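# Push the tommy bar through the clamp screw to its knob

## Task

Insert the tommy bar into the hole across the clamp's screw and keep sliding it until the knob at the end of its longer side sits against the screw.

## Robot and tools

Robot and frames. Two arms, left_arm and right_arm, each carry a two-finger gripper. In the scene frame the origin lies on the table surface halfway between the nominal bases, +z is up, +x reaches out over the table, and left_arm is on the +y side (image left and right do not follow these names). Calibrated bases: left_arm at (+0.020, +0.367, 0) m with quat_wxyz (+1.000, 0, 0, -0.001); right_arm at (+0.045, -0.254, 0) m with quat_wxyz (+1.000, 0, 0, -0.005). A camera stand is fixed behind the arms. Hand positions, orientations, velocities and targets are given in each arm's own base frame; fixed cameras and the table use the scene frame. A gripper's fingers point along its +z axis and close along its y axis; end_effector_position is the spot between the pads, roughly 1 cm short of the tips. Printed poses can be off by a few centimetres, worse at long reach.

execute_actions. Argument actions: a list of actions; each action is a list of 1 to 15 rows, one row per 1/30 s step; a short action repeats its final row to fill 15 steps. Every row has 14 numbers in [-1, 1]: left_arm dx, dy, dz, rx, ry, rz, opening, then right_arm in the same order, always both arms. The six pose numbers are offsets, not poses: along that arm's base axes, measured from its Hand target as it stood when the action began (each row counts from that same start, but the next action starts anew, so repeating an offset moves further). Scale: 1.0 equals 0.6 m or 180 degrees; rx, ry, rz form one rotation vector turning about the Hand target's position; a translation longer than 1.0 is shortened along its direction. All six zero means ask again for the current Hand target. The opening is absolute: +1 fully open (0.093 m), -1 closed; a 0 is a real command, so resend the present value to keep a gripper as it is. Optional cameras: list of names, ["all"], or []; images come by default only with an empty actions list, which also reports the scene number and task.

move. target: one 14-number row, or up to 15 such rows, laid out and scaled as above; every row is an offset from the Hand targets at the move's start, not from the previous row. speed: top path speed in m/s, 0.002 to 2.9, default 0.25 (turning up to twice that in rad/s), one value or one per target. blend: corner rounding in m, one value or one per target; 0 stops at each. opening_speed: how quickly openings change, per second on the -1 to +1 scale, at least 0.2. grip_force: per-pad limit in newtons, 10 to 50, one value or one per arm; it persists, and lower values close slowly. blocking=false returns after about 0.5 s while the move continues. Paths are straight, last 0.5 to 10 s, and avoid nothing, including the other arm; keep paths away from an arm's own base. Faster moves stray more and strike harder. The result adds a move: line (done, off_target, moving, held, fault, plus limits=paced when the pose was clipped or limits=held when steps were withheld). done means at rest within 10 mm and 2 degrees; neither done nor off_target tells you about contact.

wait: seconds, 0 to 10; arms keep their last command. stop: brakes a running move. zoom_image: camera (cam_high, cam_low, cam_left_wrist, cam_right_wrist) and region [x0, y0, x1, y1] in pixels from the top-left, at most 504 by 504, from that camera's newest image. finished_scene: scene, the present scene's number; it ends the scene irreversibly, and the bar must stay in place with the robot released.

Cameras are 896x504 each; focal lengths are about 449 (cam_high), 443 (cam_low), 455 (cam_left_wrist) and 436 (cam_right_wrist) pixels.

Reading results. Hand target is the last commanded pose after clipping, and the base for the next offsets. Grippers often rest short of it or sag and tilt under friction and weight; check after each move and send the missing distance or turn. Orientation commands are clipped each step to 40 degrees from the measured one. grip_measured runs from +1 open to -1 closed; pads meet near -0.94 and each millimetre of object width adds about 0.0208; a per-gripper bias up to +0.02 exists. For a firm grip on a rigid flat part send at least 0.24 below the width reading and keep sending it; to release, send well above that reading. Joint positions end with the finger gap in metres. Joint torques include the arm's weight, carry offsets and noise, and joints 1 to 3 wrap at ±28 N m; positive means toward a larger angle. Joint ranges (rad): waist -2.618 to 3.054, shoulder 0 to 3.142, elbow 0 to 3.142 (straight 2.901), wrist pitch and yaw -1.571 to 1.571, wrist roll -2.094 to 2.094. A MOTOR HOT line appears at 75 °C; 90 °C folds that arm and disables it, 100 °C drops it. Holding loads, stretching out or pushing at an unreachable pose builds heat.

Avoid. Do not drop the bar, release it while it moves, or let anything leave the table. No fast impacts or hard shoves into the clamp or other fixed items: an arm blocked by contact keeps pushing until you command its target back beyond the gripper. Keep the arms, grippers, housings and wrist cameras apart; the clearance check does not guard those, and never close a gripper on the other arm's fingers. Do not strain a wrist camera cable, and avoid anything that halts an arm.

Each tool is called after "Emit:" by a JSON object that holds its "fn" and its "kwargs".

## Session

Emit:
{"fn": "execute_actions", "kwargs": {"actions": []}}

Scene clock: 0.00 s.
left_arm: end_effector_position=(+0.3708, +0.0219, +0.0724) grip_measured=+1.000 end_effector_quat_wxyz=(+0.542, -0.048, +0.839, -0.020) | right_arm: end_effector_position=(+0.3898, -0.0216, +0.0881) grip_measured=+1.000 end_effector_quat_wxyz=(+0.573, +0.065, +0.816, -0.030)
Joint positions: left_arm=[0.087 1.508 0.32 0.763 0.061 -0.067 0.093] | right_arm=[-0.004 1.565 0.365 0.85 0.12 0.07 0.093]
Joint velocities: within noise
Joint torques (N m): no reading
Heat: left arm: 32 °C; right arm: 34 °C.
Hand target: left_arm +0.3756, +0.0229, +0.0826; +0.556, -0.048, +0.830, -0.018 | right_arm +0.3923, -0.0216, +0.0939; +0.580, +0.065, +0.811, -0.029
Tool commands: left_gripper/opening=+1.0 right_gripper/opening=+1.0

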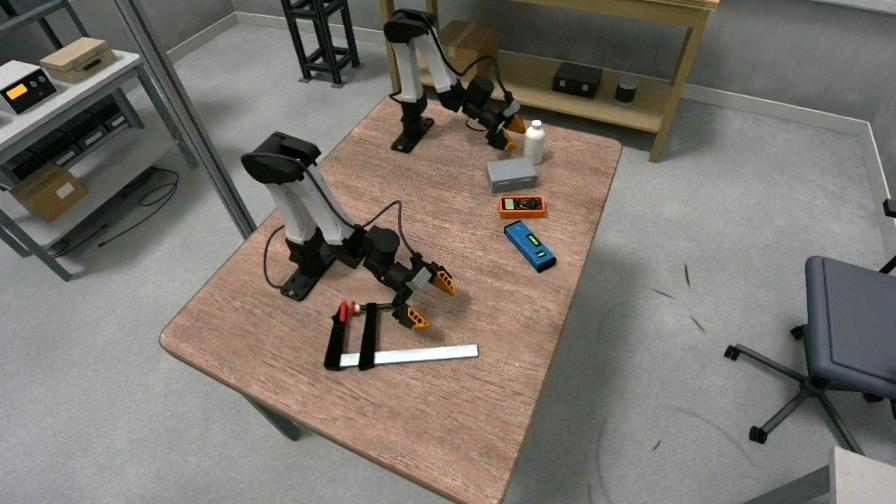

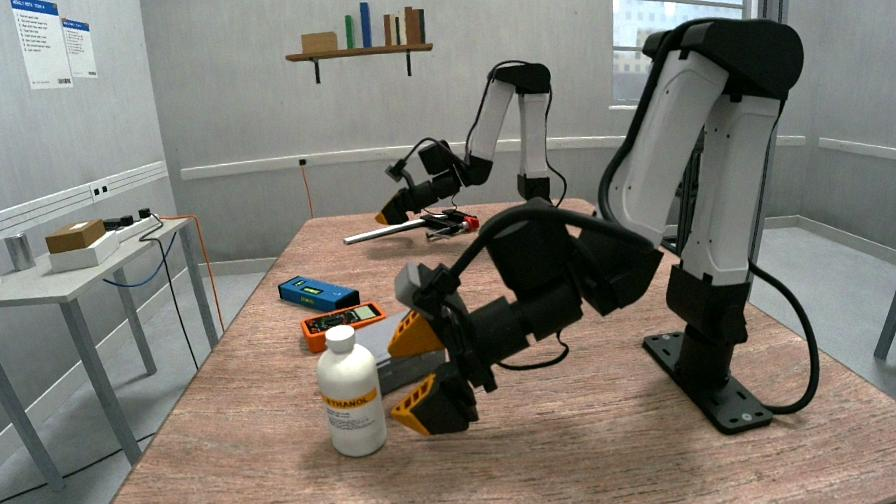

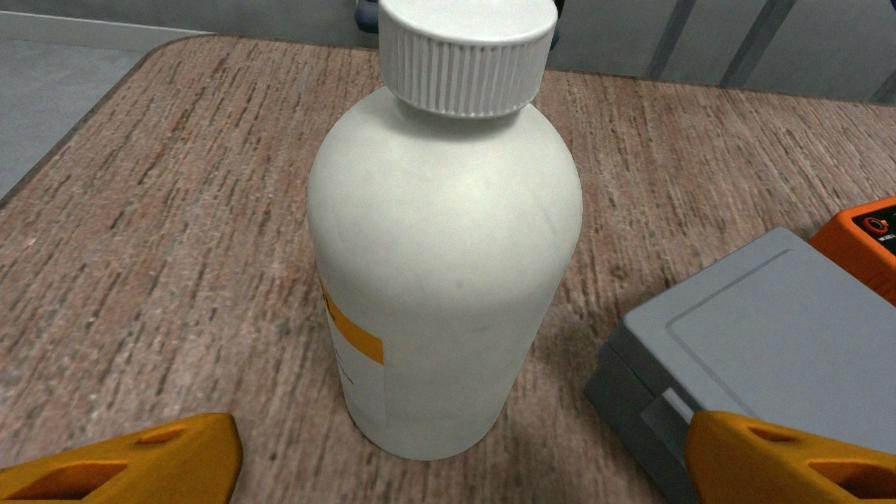

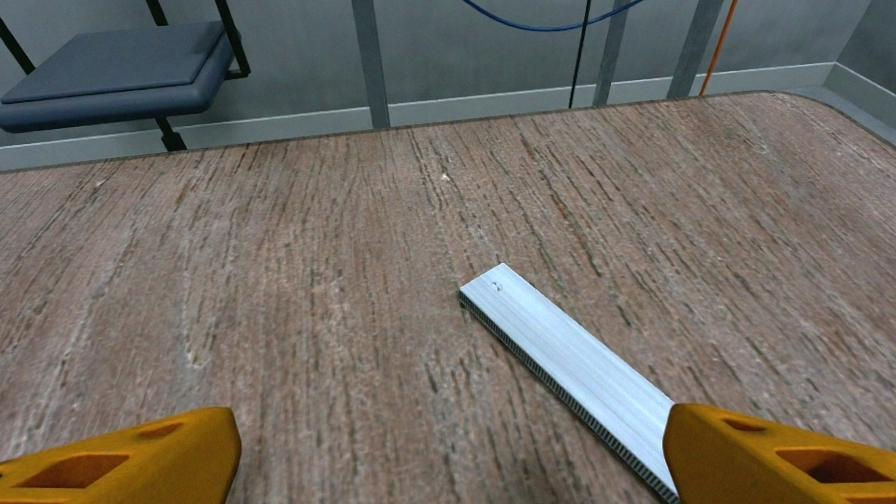

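Emit:
{"fn": "zoom_image", "kwargs": {"camera": "cam_high", "region": [310, 260, 490, 380]}}

Emit:
{"fn": "zoom_image", "kwargs": {"camera": "cam_low", "region": [340, 180, 500, 260]}}

Scaled by 2.800 from the camera's 896x504 image, which has a finer 1280x720 frame.

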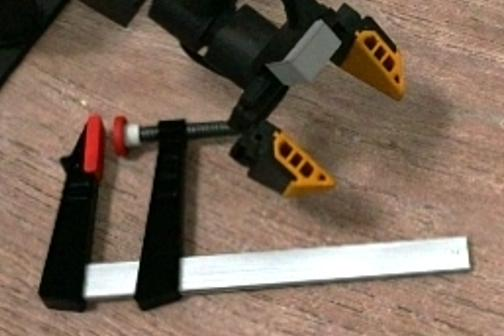

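Scaled by 3.150 from the camera's 896x504 image, which has a finer 1280x720 frame.

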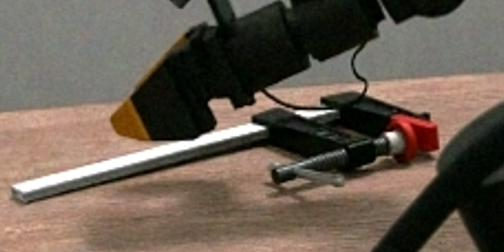

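Emit:
{"fn": "move", "kwargs": {"target": [0,0,0,0,0,0,1,-0.17,-0.03,0.25,0,0.27,0,1], "cameras": ["all"]}}

Scene clock: 4.20 s.
left_arm: end_effector_position=(+0.3708, +0.0219, +0.0724) grip_measured=+1.000 end_effector_quat_wxyz=(+0.542, -0.048, +0.839, -0.020) | right_arm: end_effector_position=(+0.2861, -0.0381, +0.2377) grip_measured=+1.000 end_effector_quat_wxyz=(+0.189, +0.048, +0.979, -0.056)
Joint positions: left_arm=[0.087 1.508 0.32 0.763 0.061 -0.067 0.093] | right_arm=[-0.074 1.349 1.476 -1.313 0.101 0.004 0.093]
Joint torques (N m): left_arm=[-0.21 -5.42 6.32 2.23 -0.01 -0.06] | right_arm=[-1.13 -3.95 9.4 1.07 -0.07 -0.06]
Heat: left arm: 32 °C; right arm: 34 °C.
Hand target: left_arm +0.3756, +0.0229, +0.0826; +0.556, -0.048, +0.830, -0.018 | right_arm +0.2903, -0.0395, +0.2438; +0.195, +0.047, +0.978, -0.053
Off the commanded pose: left_arm 0.011 m, 2 deg | right_arm 0.008 m, 1 deg.
move: off_target (left_arm)

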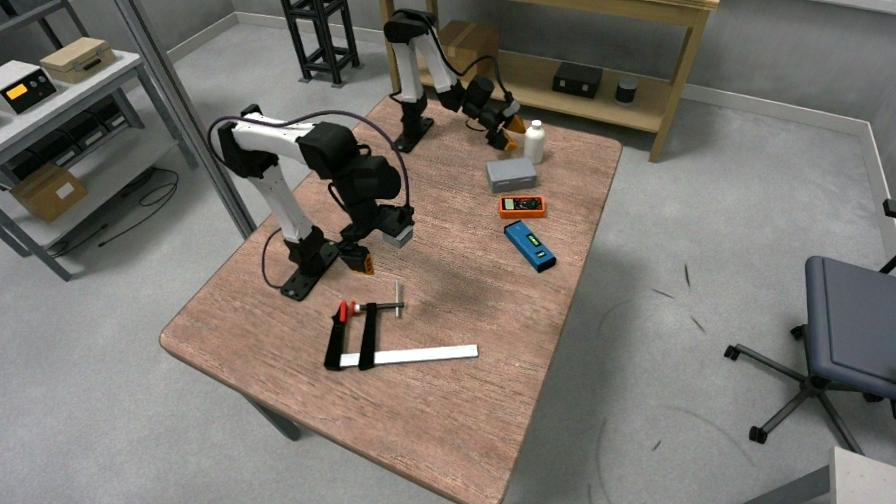

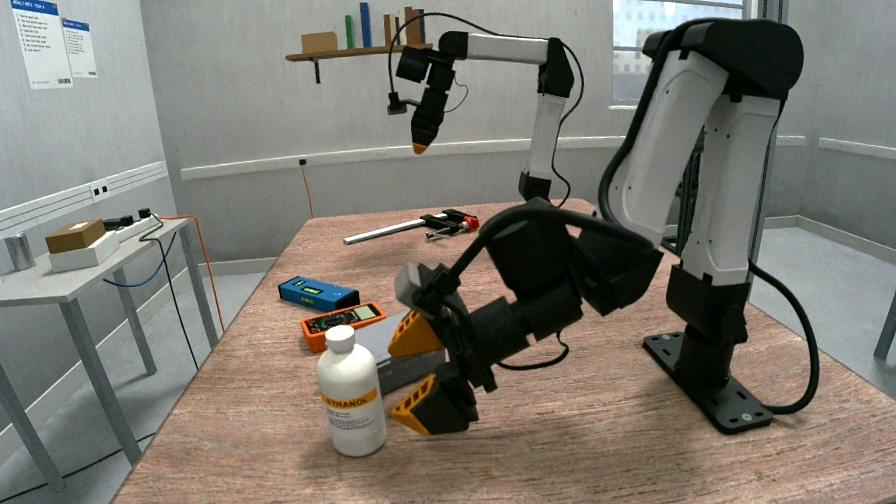

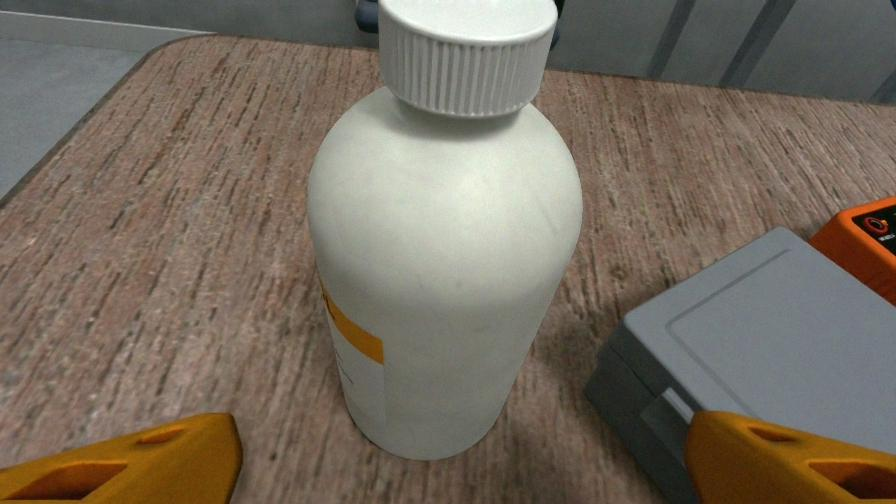

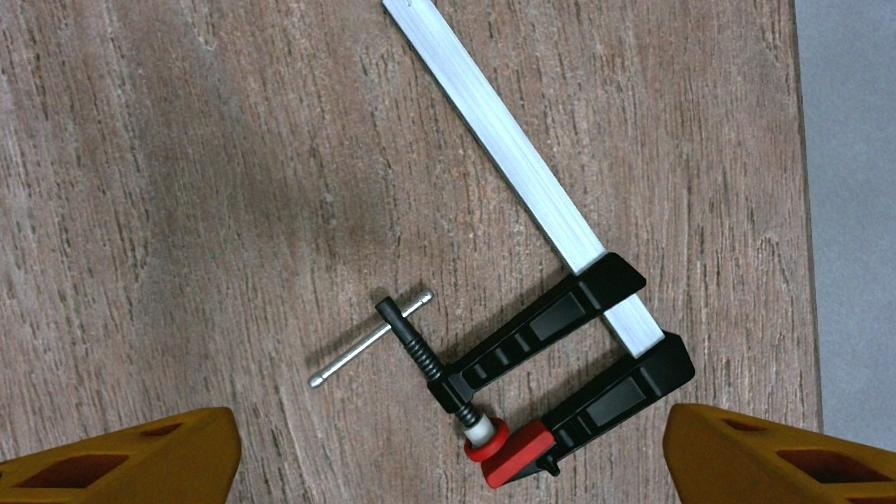

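Emit:
{"fn": "move", "kwargs": {"target": [0,0,0,0,0,0,1,-0.125,0.185,-0.15,0,0,-0.29,-1], "cameras": ["cam_high","cam_right_wrist"]}}

Scene clock: 10.63 s.
left_arm: end_effector_position=(+0.3708, +0.0219, +0.0724) grip_measured=+1.000 end_effector_quat_wxyz=(+0.542, -0.048, +0.839, -0.020) | right_arm: end_effector_position=(+0.2181, +0.0730, +0.1588) grip_measured=-0.985 end_effector_quat_wxyz=(+0.153, +0.472, +0.860, -0.118)
Joint positions: left_arm=[0.087 1.508 0.32 0.763 0.061 -0.067 0.093] | right_arm=[0.599 1.446 1.257 -1.459 0.382 1.619 0]
Joint torques (N m): left_arm=[-0.13 -5.23 6.52 2.17 0 -0.03] | right_arm=[0.61 -4.29 5.11 -0.02 0.42 0.25]
Heat: left arm: 33 °C; right arm: 36 °C.
Hand target: left_arm +0.3756, +0.0229, +0.0826; +0.556, -0.048, +0.830, -0.018 | right_arm +0.2154, +0.0715, +0.1539; +0.151, +0.473, +0.858, -0.133
Off the commanded pose: left_arm 0.011 m, 2 deg | right_arm 0.006 m, 2 deg.
move: off_target (left_arm)
Images, in order (width x height): cam_high 896x504, cam_right_wrist 896x504.

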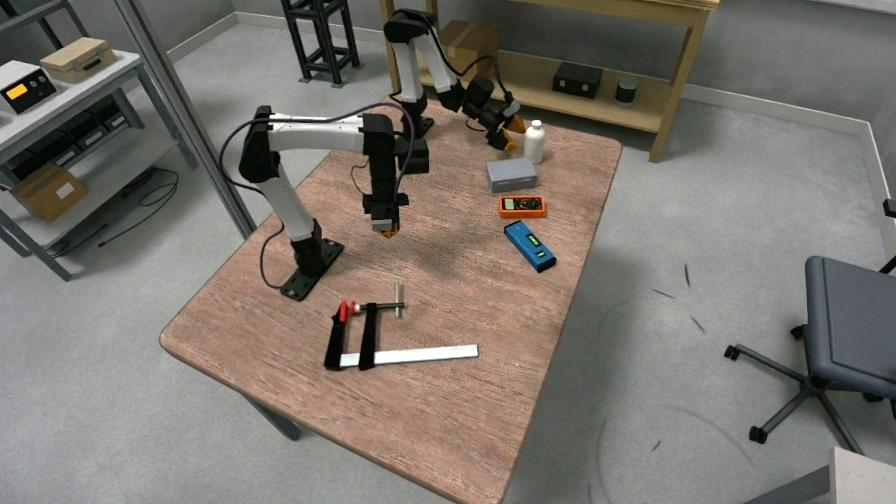

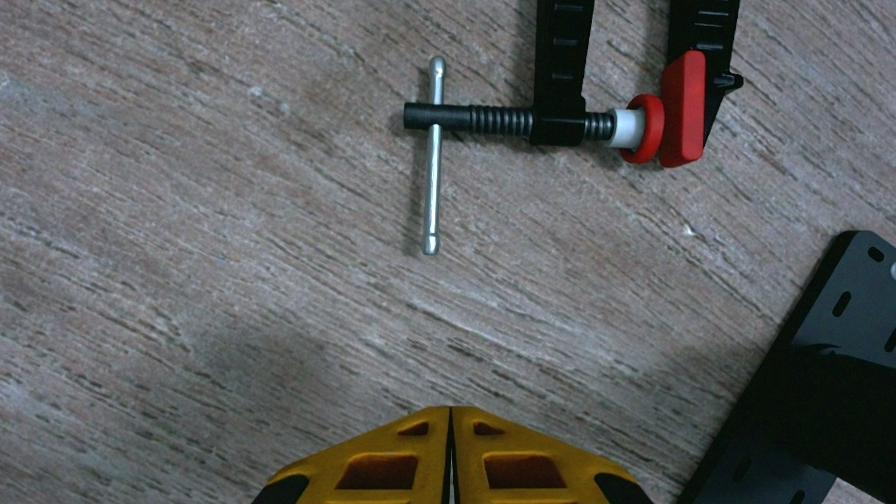

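Emit:
{"fn": "move", "kwargs": {"target": [0,0,0,0,0,0,1,0.006,0.02,-0.195,0,0,0,-1], "cameras": ["cam_high","cam_low","cam_right_wrist"], "speed": 0.15}}

Emit:
{"fn": "zoom_image", "kwargs": {"camera": "cam_low", "region": [380, 180, 500, 250]}}

Scene clock: 13.93 s.
left_arm: end_effector_position=(+0.3708, +0.0219, +0.0724) grip_measured=+1.000 end_effector_quat_wxyz=(+0.542, -0.048, +0.839, -0.020) | right_arm: end_effector_position=(+0.2204, +0.0834, +0.0422) grip_measured=-0.985 end_effector_quat_wxyz=(+0.149, +0.470, +0.860, -0.129)
Joint positions: left_arm=[0.087 1.508 0.32 0.763 0.061 -0.067 0.093] | right_arm=[0.631 1.587 0.911 -1.008 0.382 1.654 0]
Joint torques (N m): left_arm=[0.13 -5.42 6.41 2.21 0 -0.05] | right_arm=[0.61 -5.2 4.48 0.12 0.37 0.25]
Heat: left arm: 34 °C; right arm: 36 °C.
Hand target: left_arm +0.3756, +0.0229, +0.0826; +0.556, -0.048, +0.830, -0.018 | right_arm +0.2190, +0.0835, +0.0369; +0.151, +0.473, +0.858, -0.133
Off the commanded pose: left_arm 0.011 m, 2 deg | right_arm 0.005 m, 1 deg.
move: off_target (left_arm)
Images, in order (width x height): cam_high 896x504, cam_low 896x504, cam_right_wrist 896x504.

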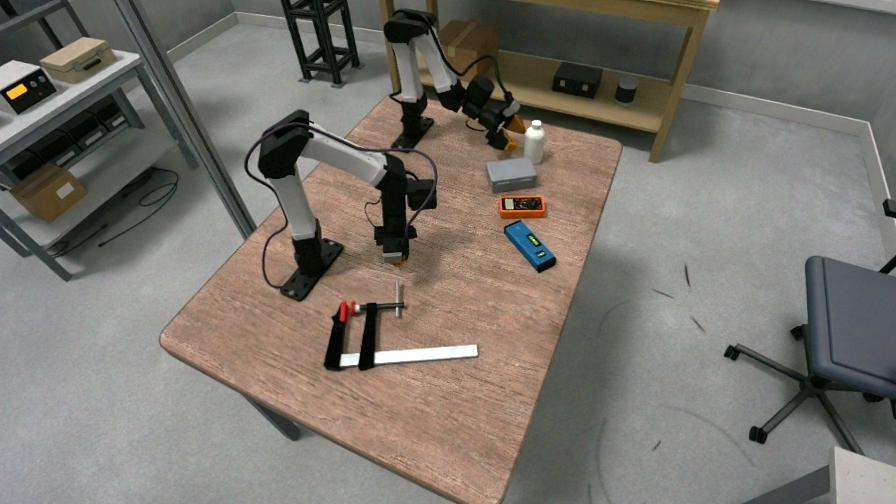

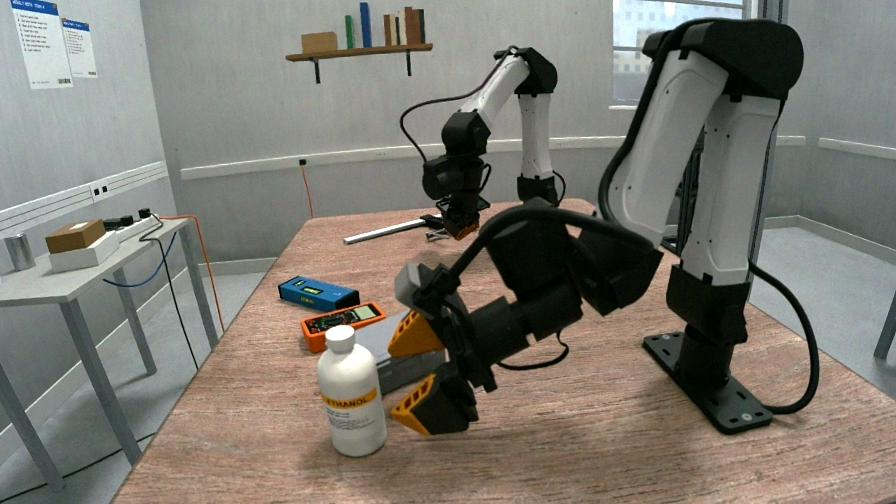

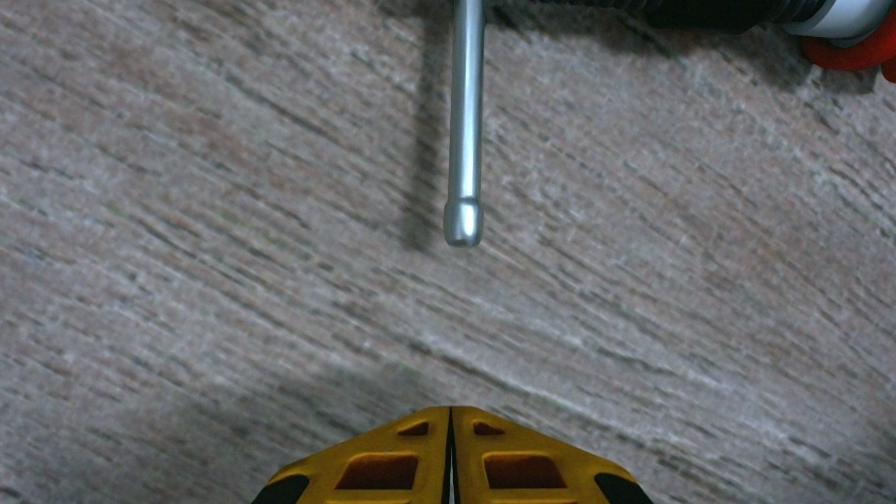

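Scaled by 4.200 from the camera's 896x504 image, which has a finer 1280x720 frame.

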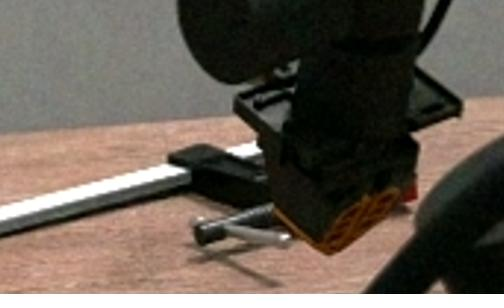

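Emit:
{"fn": "move", "kwargs": {"target": [[0,0,0,0,0,0,1,-0.005,-0.0033,-0.031,0,0,0,-1],[0,0,0,0,0,0,1,0.065,-0.116,-0.031,0,0,0,-1]], "cameras": ["cam_high","cam_right_wrist"], "speed": 0.06}}

Scene clock: 17.90 s.
left_arm: end_effector_position=(+0.3708, +0.0219, +0.0724) grip_measured=+1.000 end_effector_quat_wxyz=(+0.542, -0.048, +0.839, -0.020) | right_arm: end_effector_position=(+0.2559, +0.0184, +0.0190) grip_measured=-0.985 end_effector_quat_wxyz=(+0.142, +0.472, +0.860, -0.129)
Joint positions: left_arm=[0.087 1.508 0.32 0.763 0.061 -0.067 0.093] | right_arm=[0.322 1.611 0.837 -0.793 0.386 1.325 0]
Joint torques (N m): left_arm=[-0.16 -5.23 6.54 2.18 -0.01 -0.03] | right_arm=[-0.92 -6.83 4.72 0.45 0.55 0]
Heat: left arm: 35 °C; right arm: 36 °C.
Hand target: left_arm +0.3756, +0.0229, +0.0826; +0.556, -0.048, +0.830, -0.018 | right_arm +0.2579, +0.0138, +0.0182; +0.151, +0.473, +0.858, -0.134
Off the commanded pose: left_arm 0.011 m, 2 deg | right_arm 0.005 m, 1 deg.
move: off_target (left_arm)
Images, in order (width x height): cam_high 896x504, cam_right_wrist 896x504.

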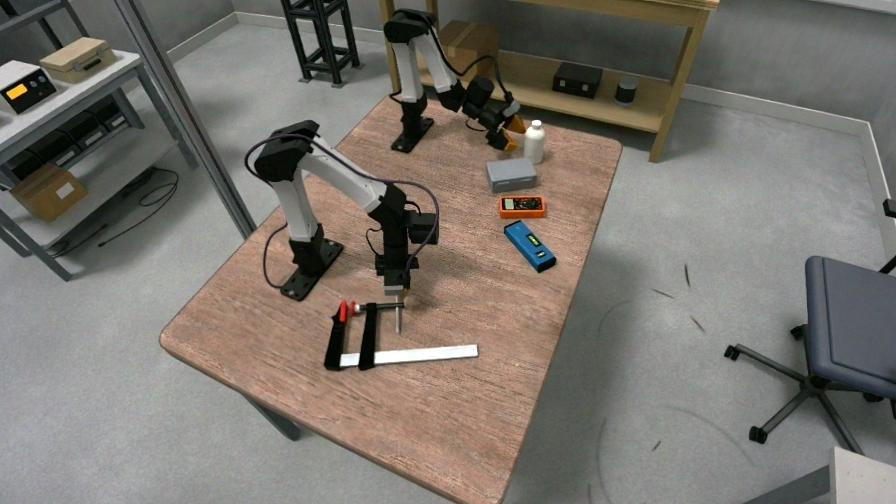

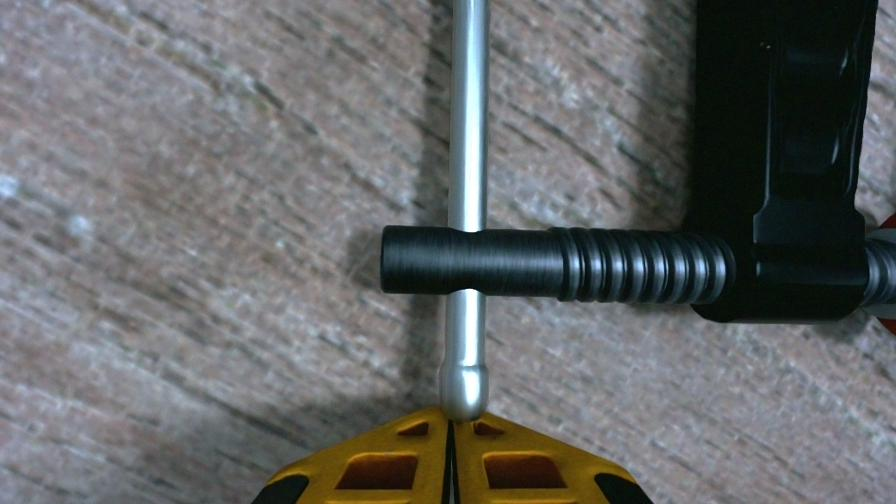

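Emit:
{"fn": "move", "kwargs": {"target": [0,0,0,0,0,0,1,0.0218,-0.038,0,0,0,0,-1], "cameras": ["cam_right_wrist"], "speed": 0.04}}

Scene clock: 20.27 s.
left_arm: end_effector_position=(+0.3708, +0.0219, +0.0724) grip_measured=+1.000 end_effector_quat_wxyz=(+0.542, -0.048, +0.839, -0.020) | right_arm: end_effector_position=(+0.2602, +0.0032, +0.0170) grip_measured=-0.985 end_effector_quat_wxyz=(+0.126, +0.465, +0.868, -0.123)
Joint positions: left_arm=[0.087 1.508 0.32 0.763 0.061 -0.067 0.093] | right_arm=[0.237 1.611 0.837 -0.772 0.352 1.218 0]
Joint torques (N m): left_arm=[0.05 -5.38 6.49 2.22 0 -0.06] | right_arm=[-2.48 -5.76 5.93 0.69 0.9 -0.02]
Heat: left arm: 35 °C; right arm: 36 °C.
Hand target: left_arm +0.3756, +0.0229, +0.0826; +0.556, -0.048, +0.830, -0.018 | right_arm +0.2710, -0.0090, +0.0182; +0.151, +0.472, +0.858, -0.134
Off the commanded pose: left_arm 0.011 m, 2 deg | right_arm 0.016 m, 3 deg.
move: off_target (left_arm, right_arm)
Images, in order (width x height): cam_right_wrist 896x504.

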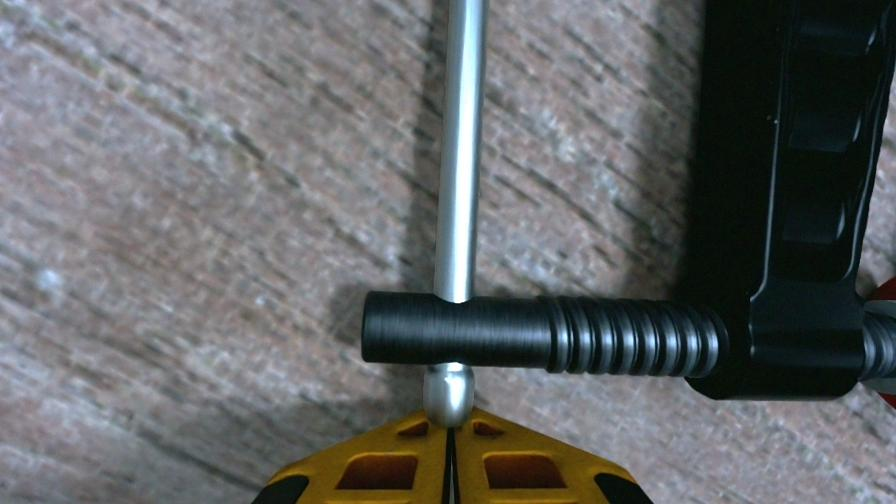

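Emit:
{"fn": "move", "kwargs": {"target": [0,0,0,0,0,0,1,0.008,-0.014,0,0,0,0,-1], "cameras": ["cam_right_wrist"], "speed": 0.04}}

Emit:
{"fn": "zoom_image", "kwargs": {"camera": "cam_right_wrist", "region": [360, 270, 540, 450]}}

Scene clock: 21.80 s.
left_arm: end_effector_position=(+0.3708, +0.0219, +0.0724) grip_measured=+1.000 end_effector_quat_wxyz=(+0.542, -0.048, +0.839, -0.020) | right_arm: end_effector_position=(+0.2591, +0.0016, +0.0153) grip_measured=-0.985 end_effector_quat_wxyz=(+0.112, +0.462, +0.872, -0.114)
Joint positions: left_arm=[0.087 1.508 0.32 0.763 0.061 -0.067 0.093] | right_arm=[0.213 1.611 0.837 -0.772 0.321 1.182 0]
Joint torques (N m): left_arm=[0.02 -5.27 6.56 2.18 -0.04 -0.02] | right_arm=[-3.41 -5.37 6.58 0.79 1.22 0]
Heat: left arm: 36 °C; right arm: 36 °C.
Hand target: left_arm +0.3756, +0.0229, +0.0826; +0.556, -0.048, +0.830, -0.018 | right_arm +0.2758, -0.0174, +0.0182; +0.151, +0.473, +0.858, -0.134
Off the commanded pose: left_arm 0.011 m, 2 deg | right_arm 0.025 m, 5 deg.
move: off_target (left_arm, right_arm)
Images, in order (width x height): cam_right_wrist 896x504.

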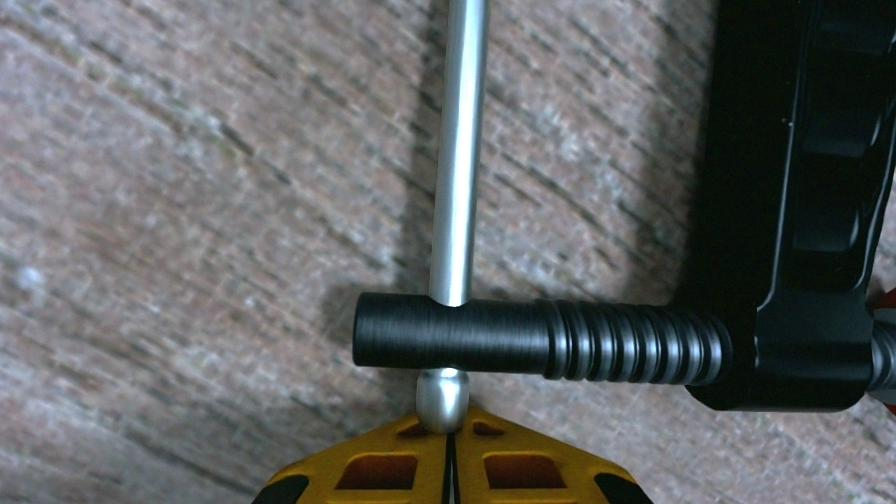

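Scaled by 2.800 from the camera's 896x504 image, which has a finer 1280x720 frame.

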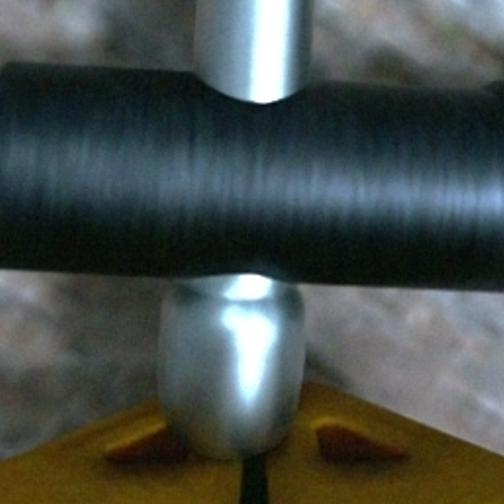

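Emit:
{"fn": "move", "kwargs": {"target": [0,0,0,0,0,0,1,-0.07,0.113,0.005,0,0,0,-1], "cameras": ["cam_right_wrist"], "speed": 0.1}}

Emit:
{"fn": "zoom_image", "kwargs": {"camera": "cam_right_wrist", "region": [360, 0, 600, 240]}}

Scene clock: 23.93 s.
left_arm: end_effector_position=(+0.3708, +0.0219, +0.0724) grip_measured=+1.000 end_effector_quat_wxyz=(+0.542, -0.048, +0.839, -0.020) | right_arm: end_effector_position=(+0.2359, +0.0534, +0.0190) grip_measured=-0.985 end_effector_quat_wxyz=(+0.141, +0.470, +0.862, -0.129)
Joint positions: left_arm=[0.087 1.508 0.32 0.763 0.061 -0.067 0.093] | right_arm=[0.484 1.611 0.837 -0.858 0.38 1.494 0]
Joint torques (N m): left_arm=[0.06 -5.27 6.83 2.15 0.03 -0.11] | right_arm=[0.54 -8.16 4.34 0.08 0.57 0.26]
Heat: left arm: 36 °C; right arm: 36 °C.
Hand target: left_arm +0.3756, +0.0229, +0.0826; +0.556, -0.048, +0.830, -0.018 | right_arm +0.2338, +0.0504, +0.0212; +0.151, +0.473, +0.858, -0.134
Off the commanded pose: left_arm 0.011 m, 2 deg | right_arm 0.004 m, 1 deg.
move: off_target (left_arm)
Images, in order (width x height): cam_right_wrist 896x504.

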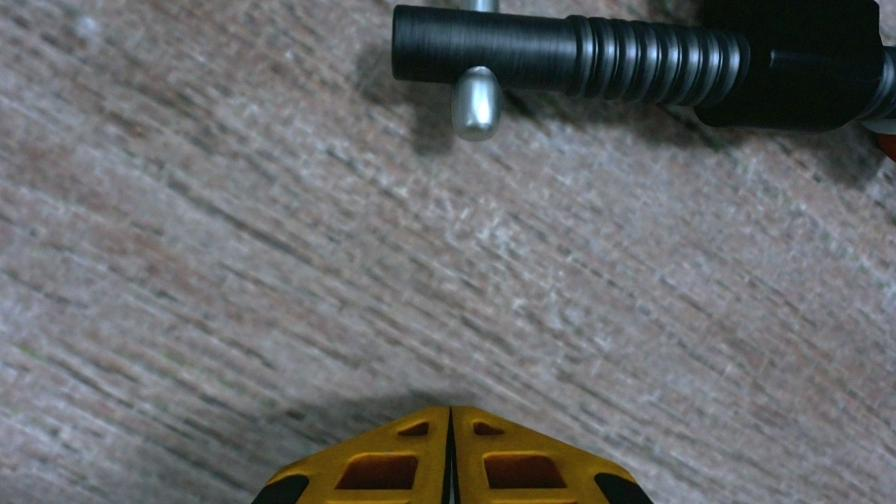

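Scaled by 2.100 from the camera's 896x504 image, which has a finer 1280x720 frame.

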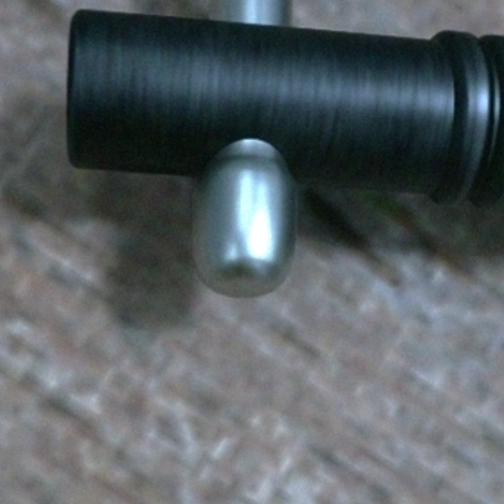

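Done.

Emit:
{"fn": "finished_scene", "kwargs": {"scene": 2}}

The scene is finished: the task was done.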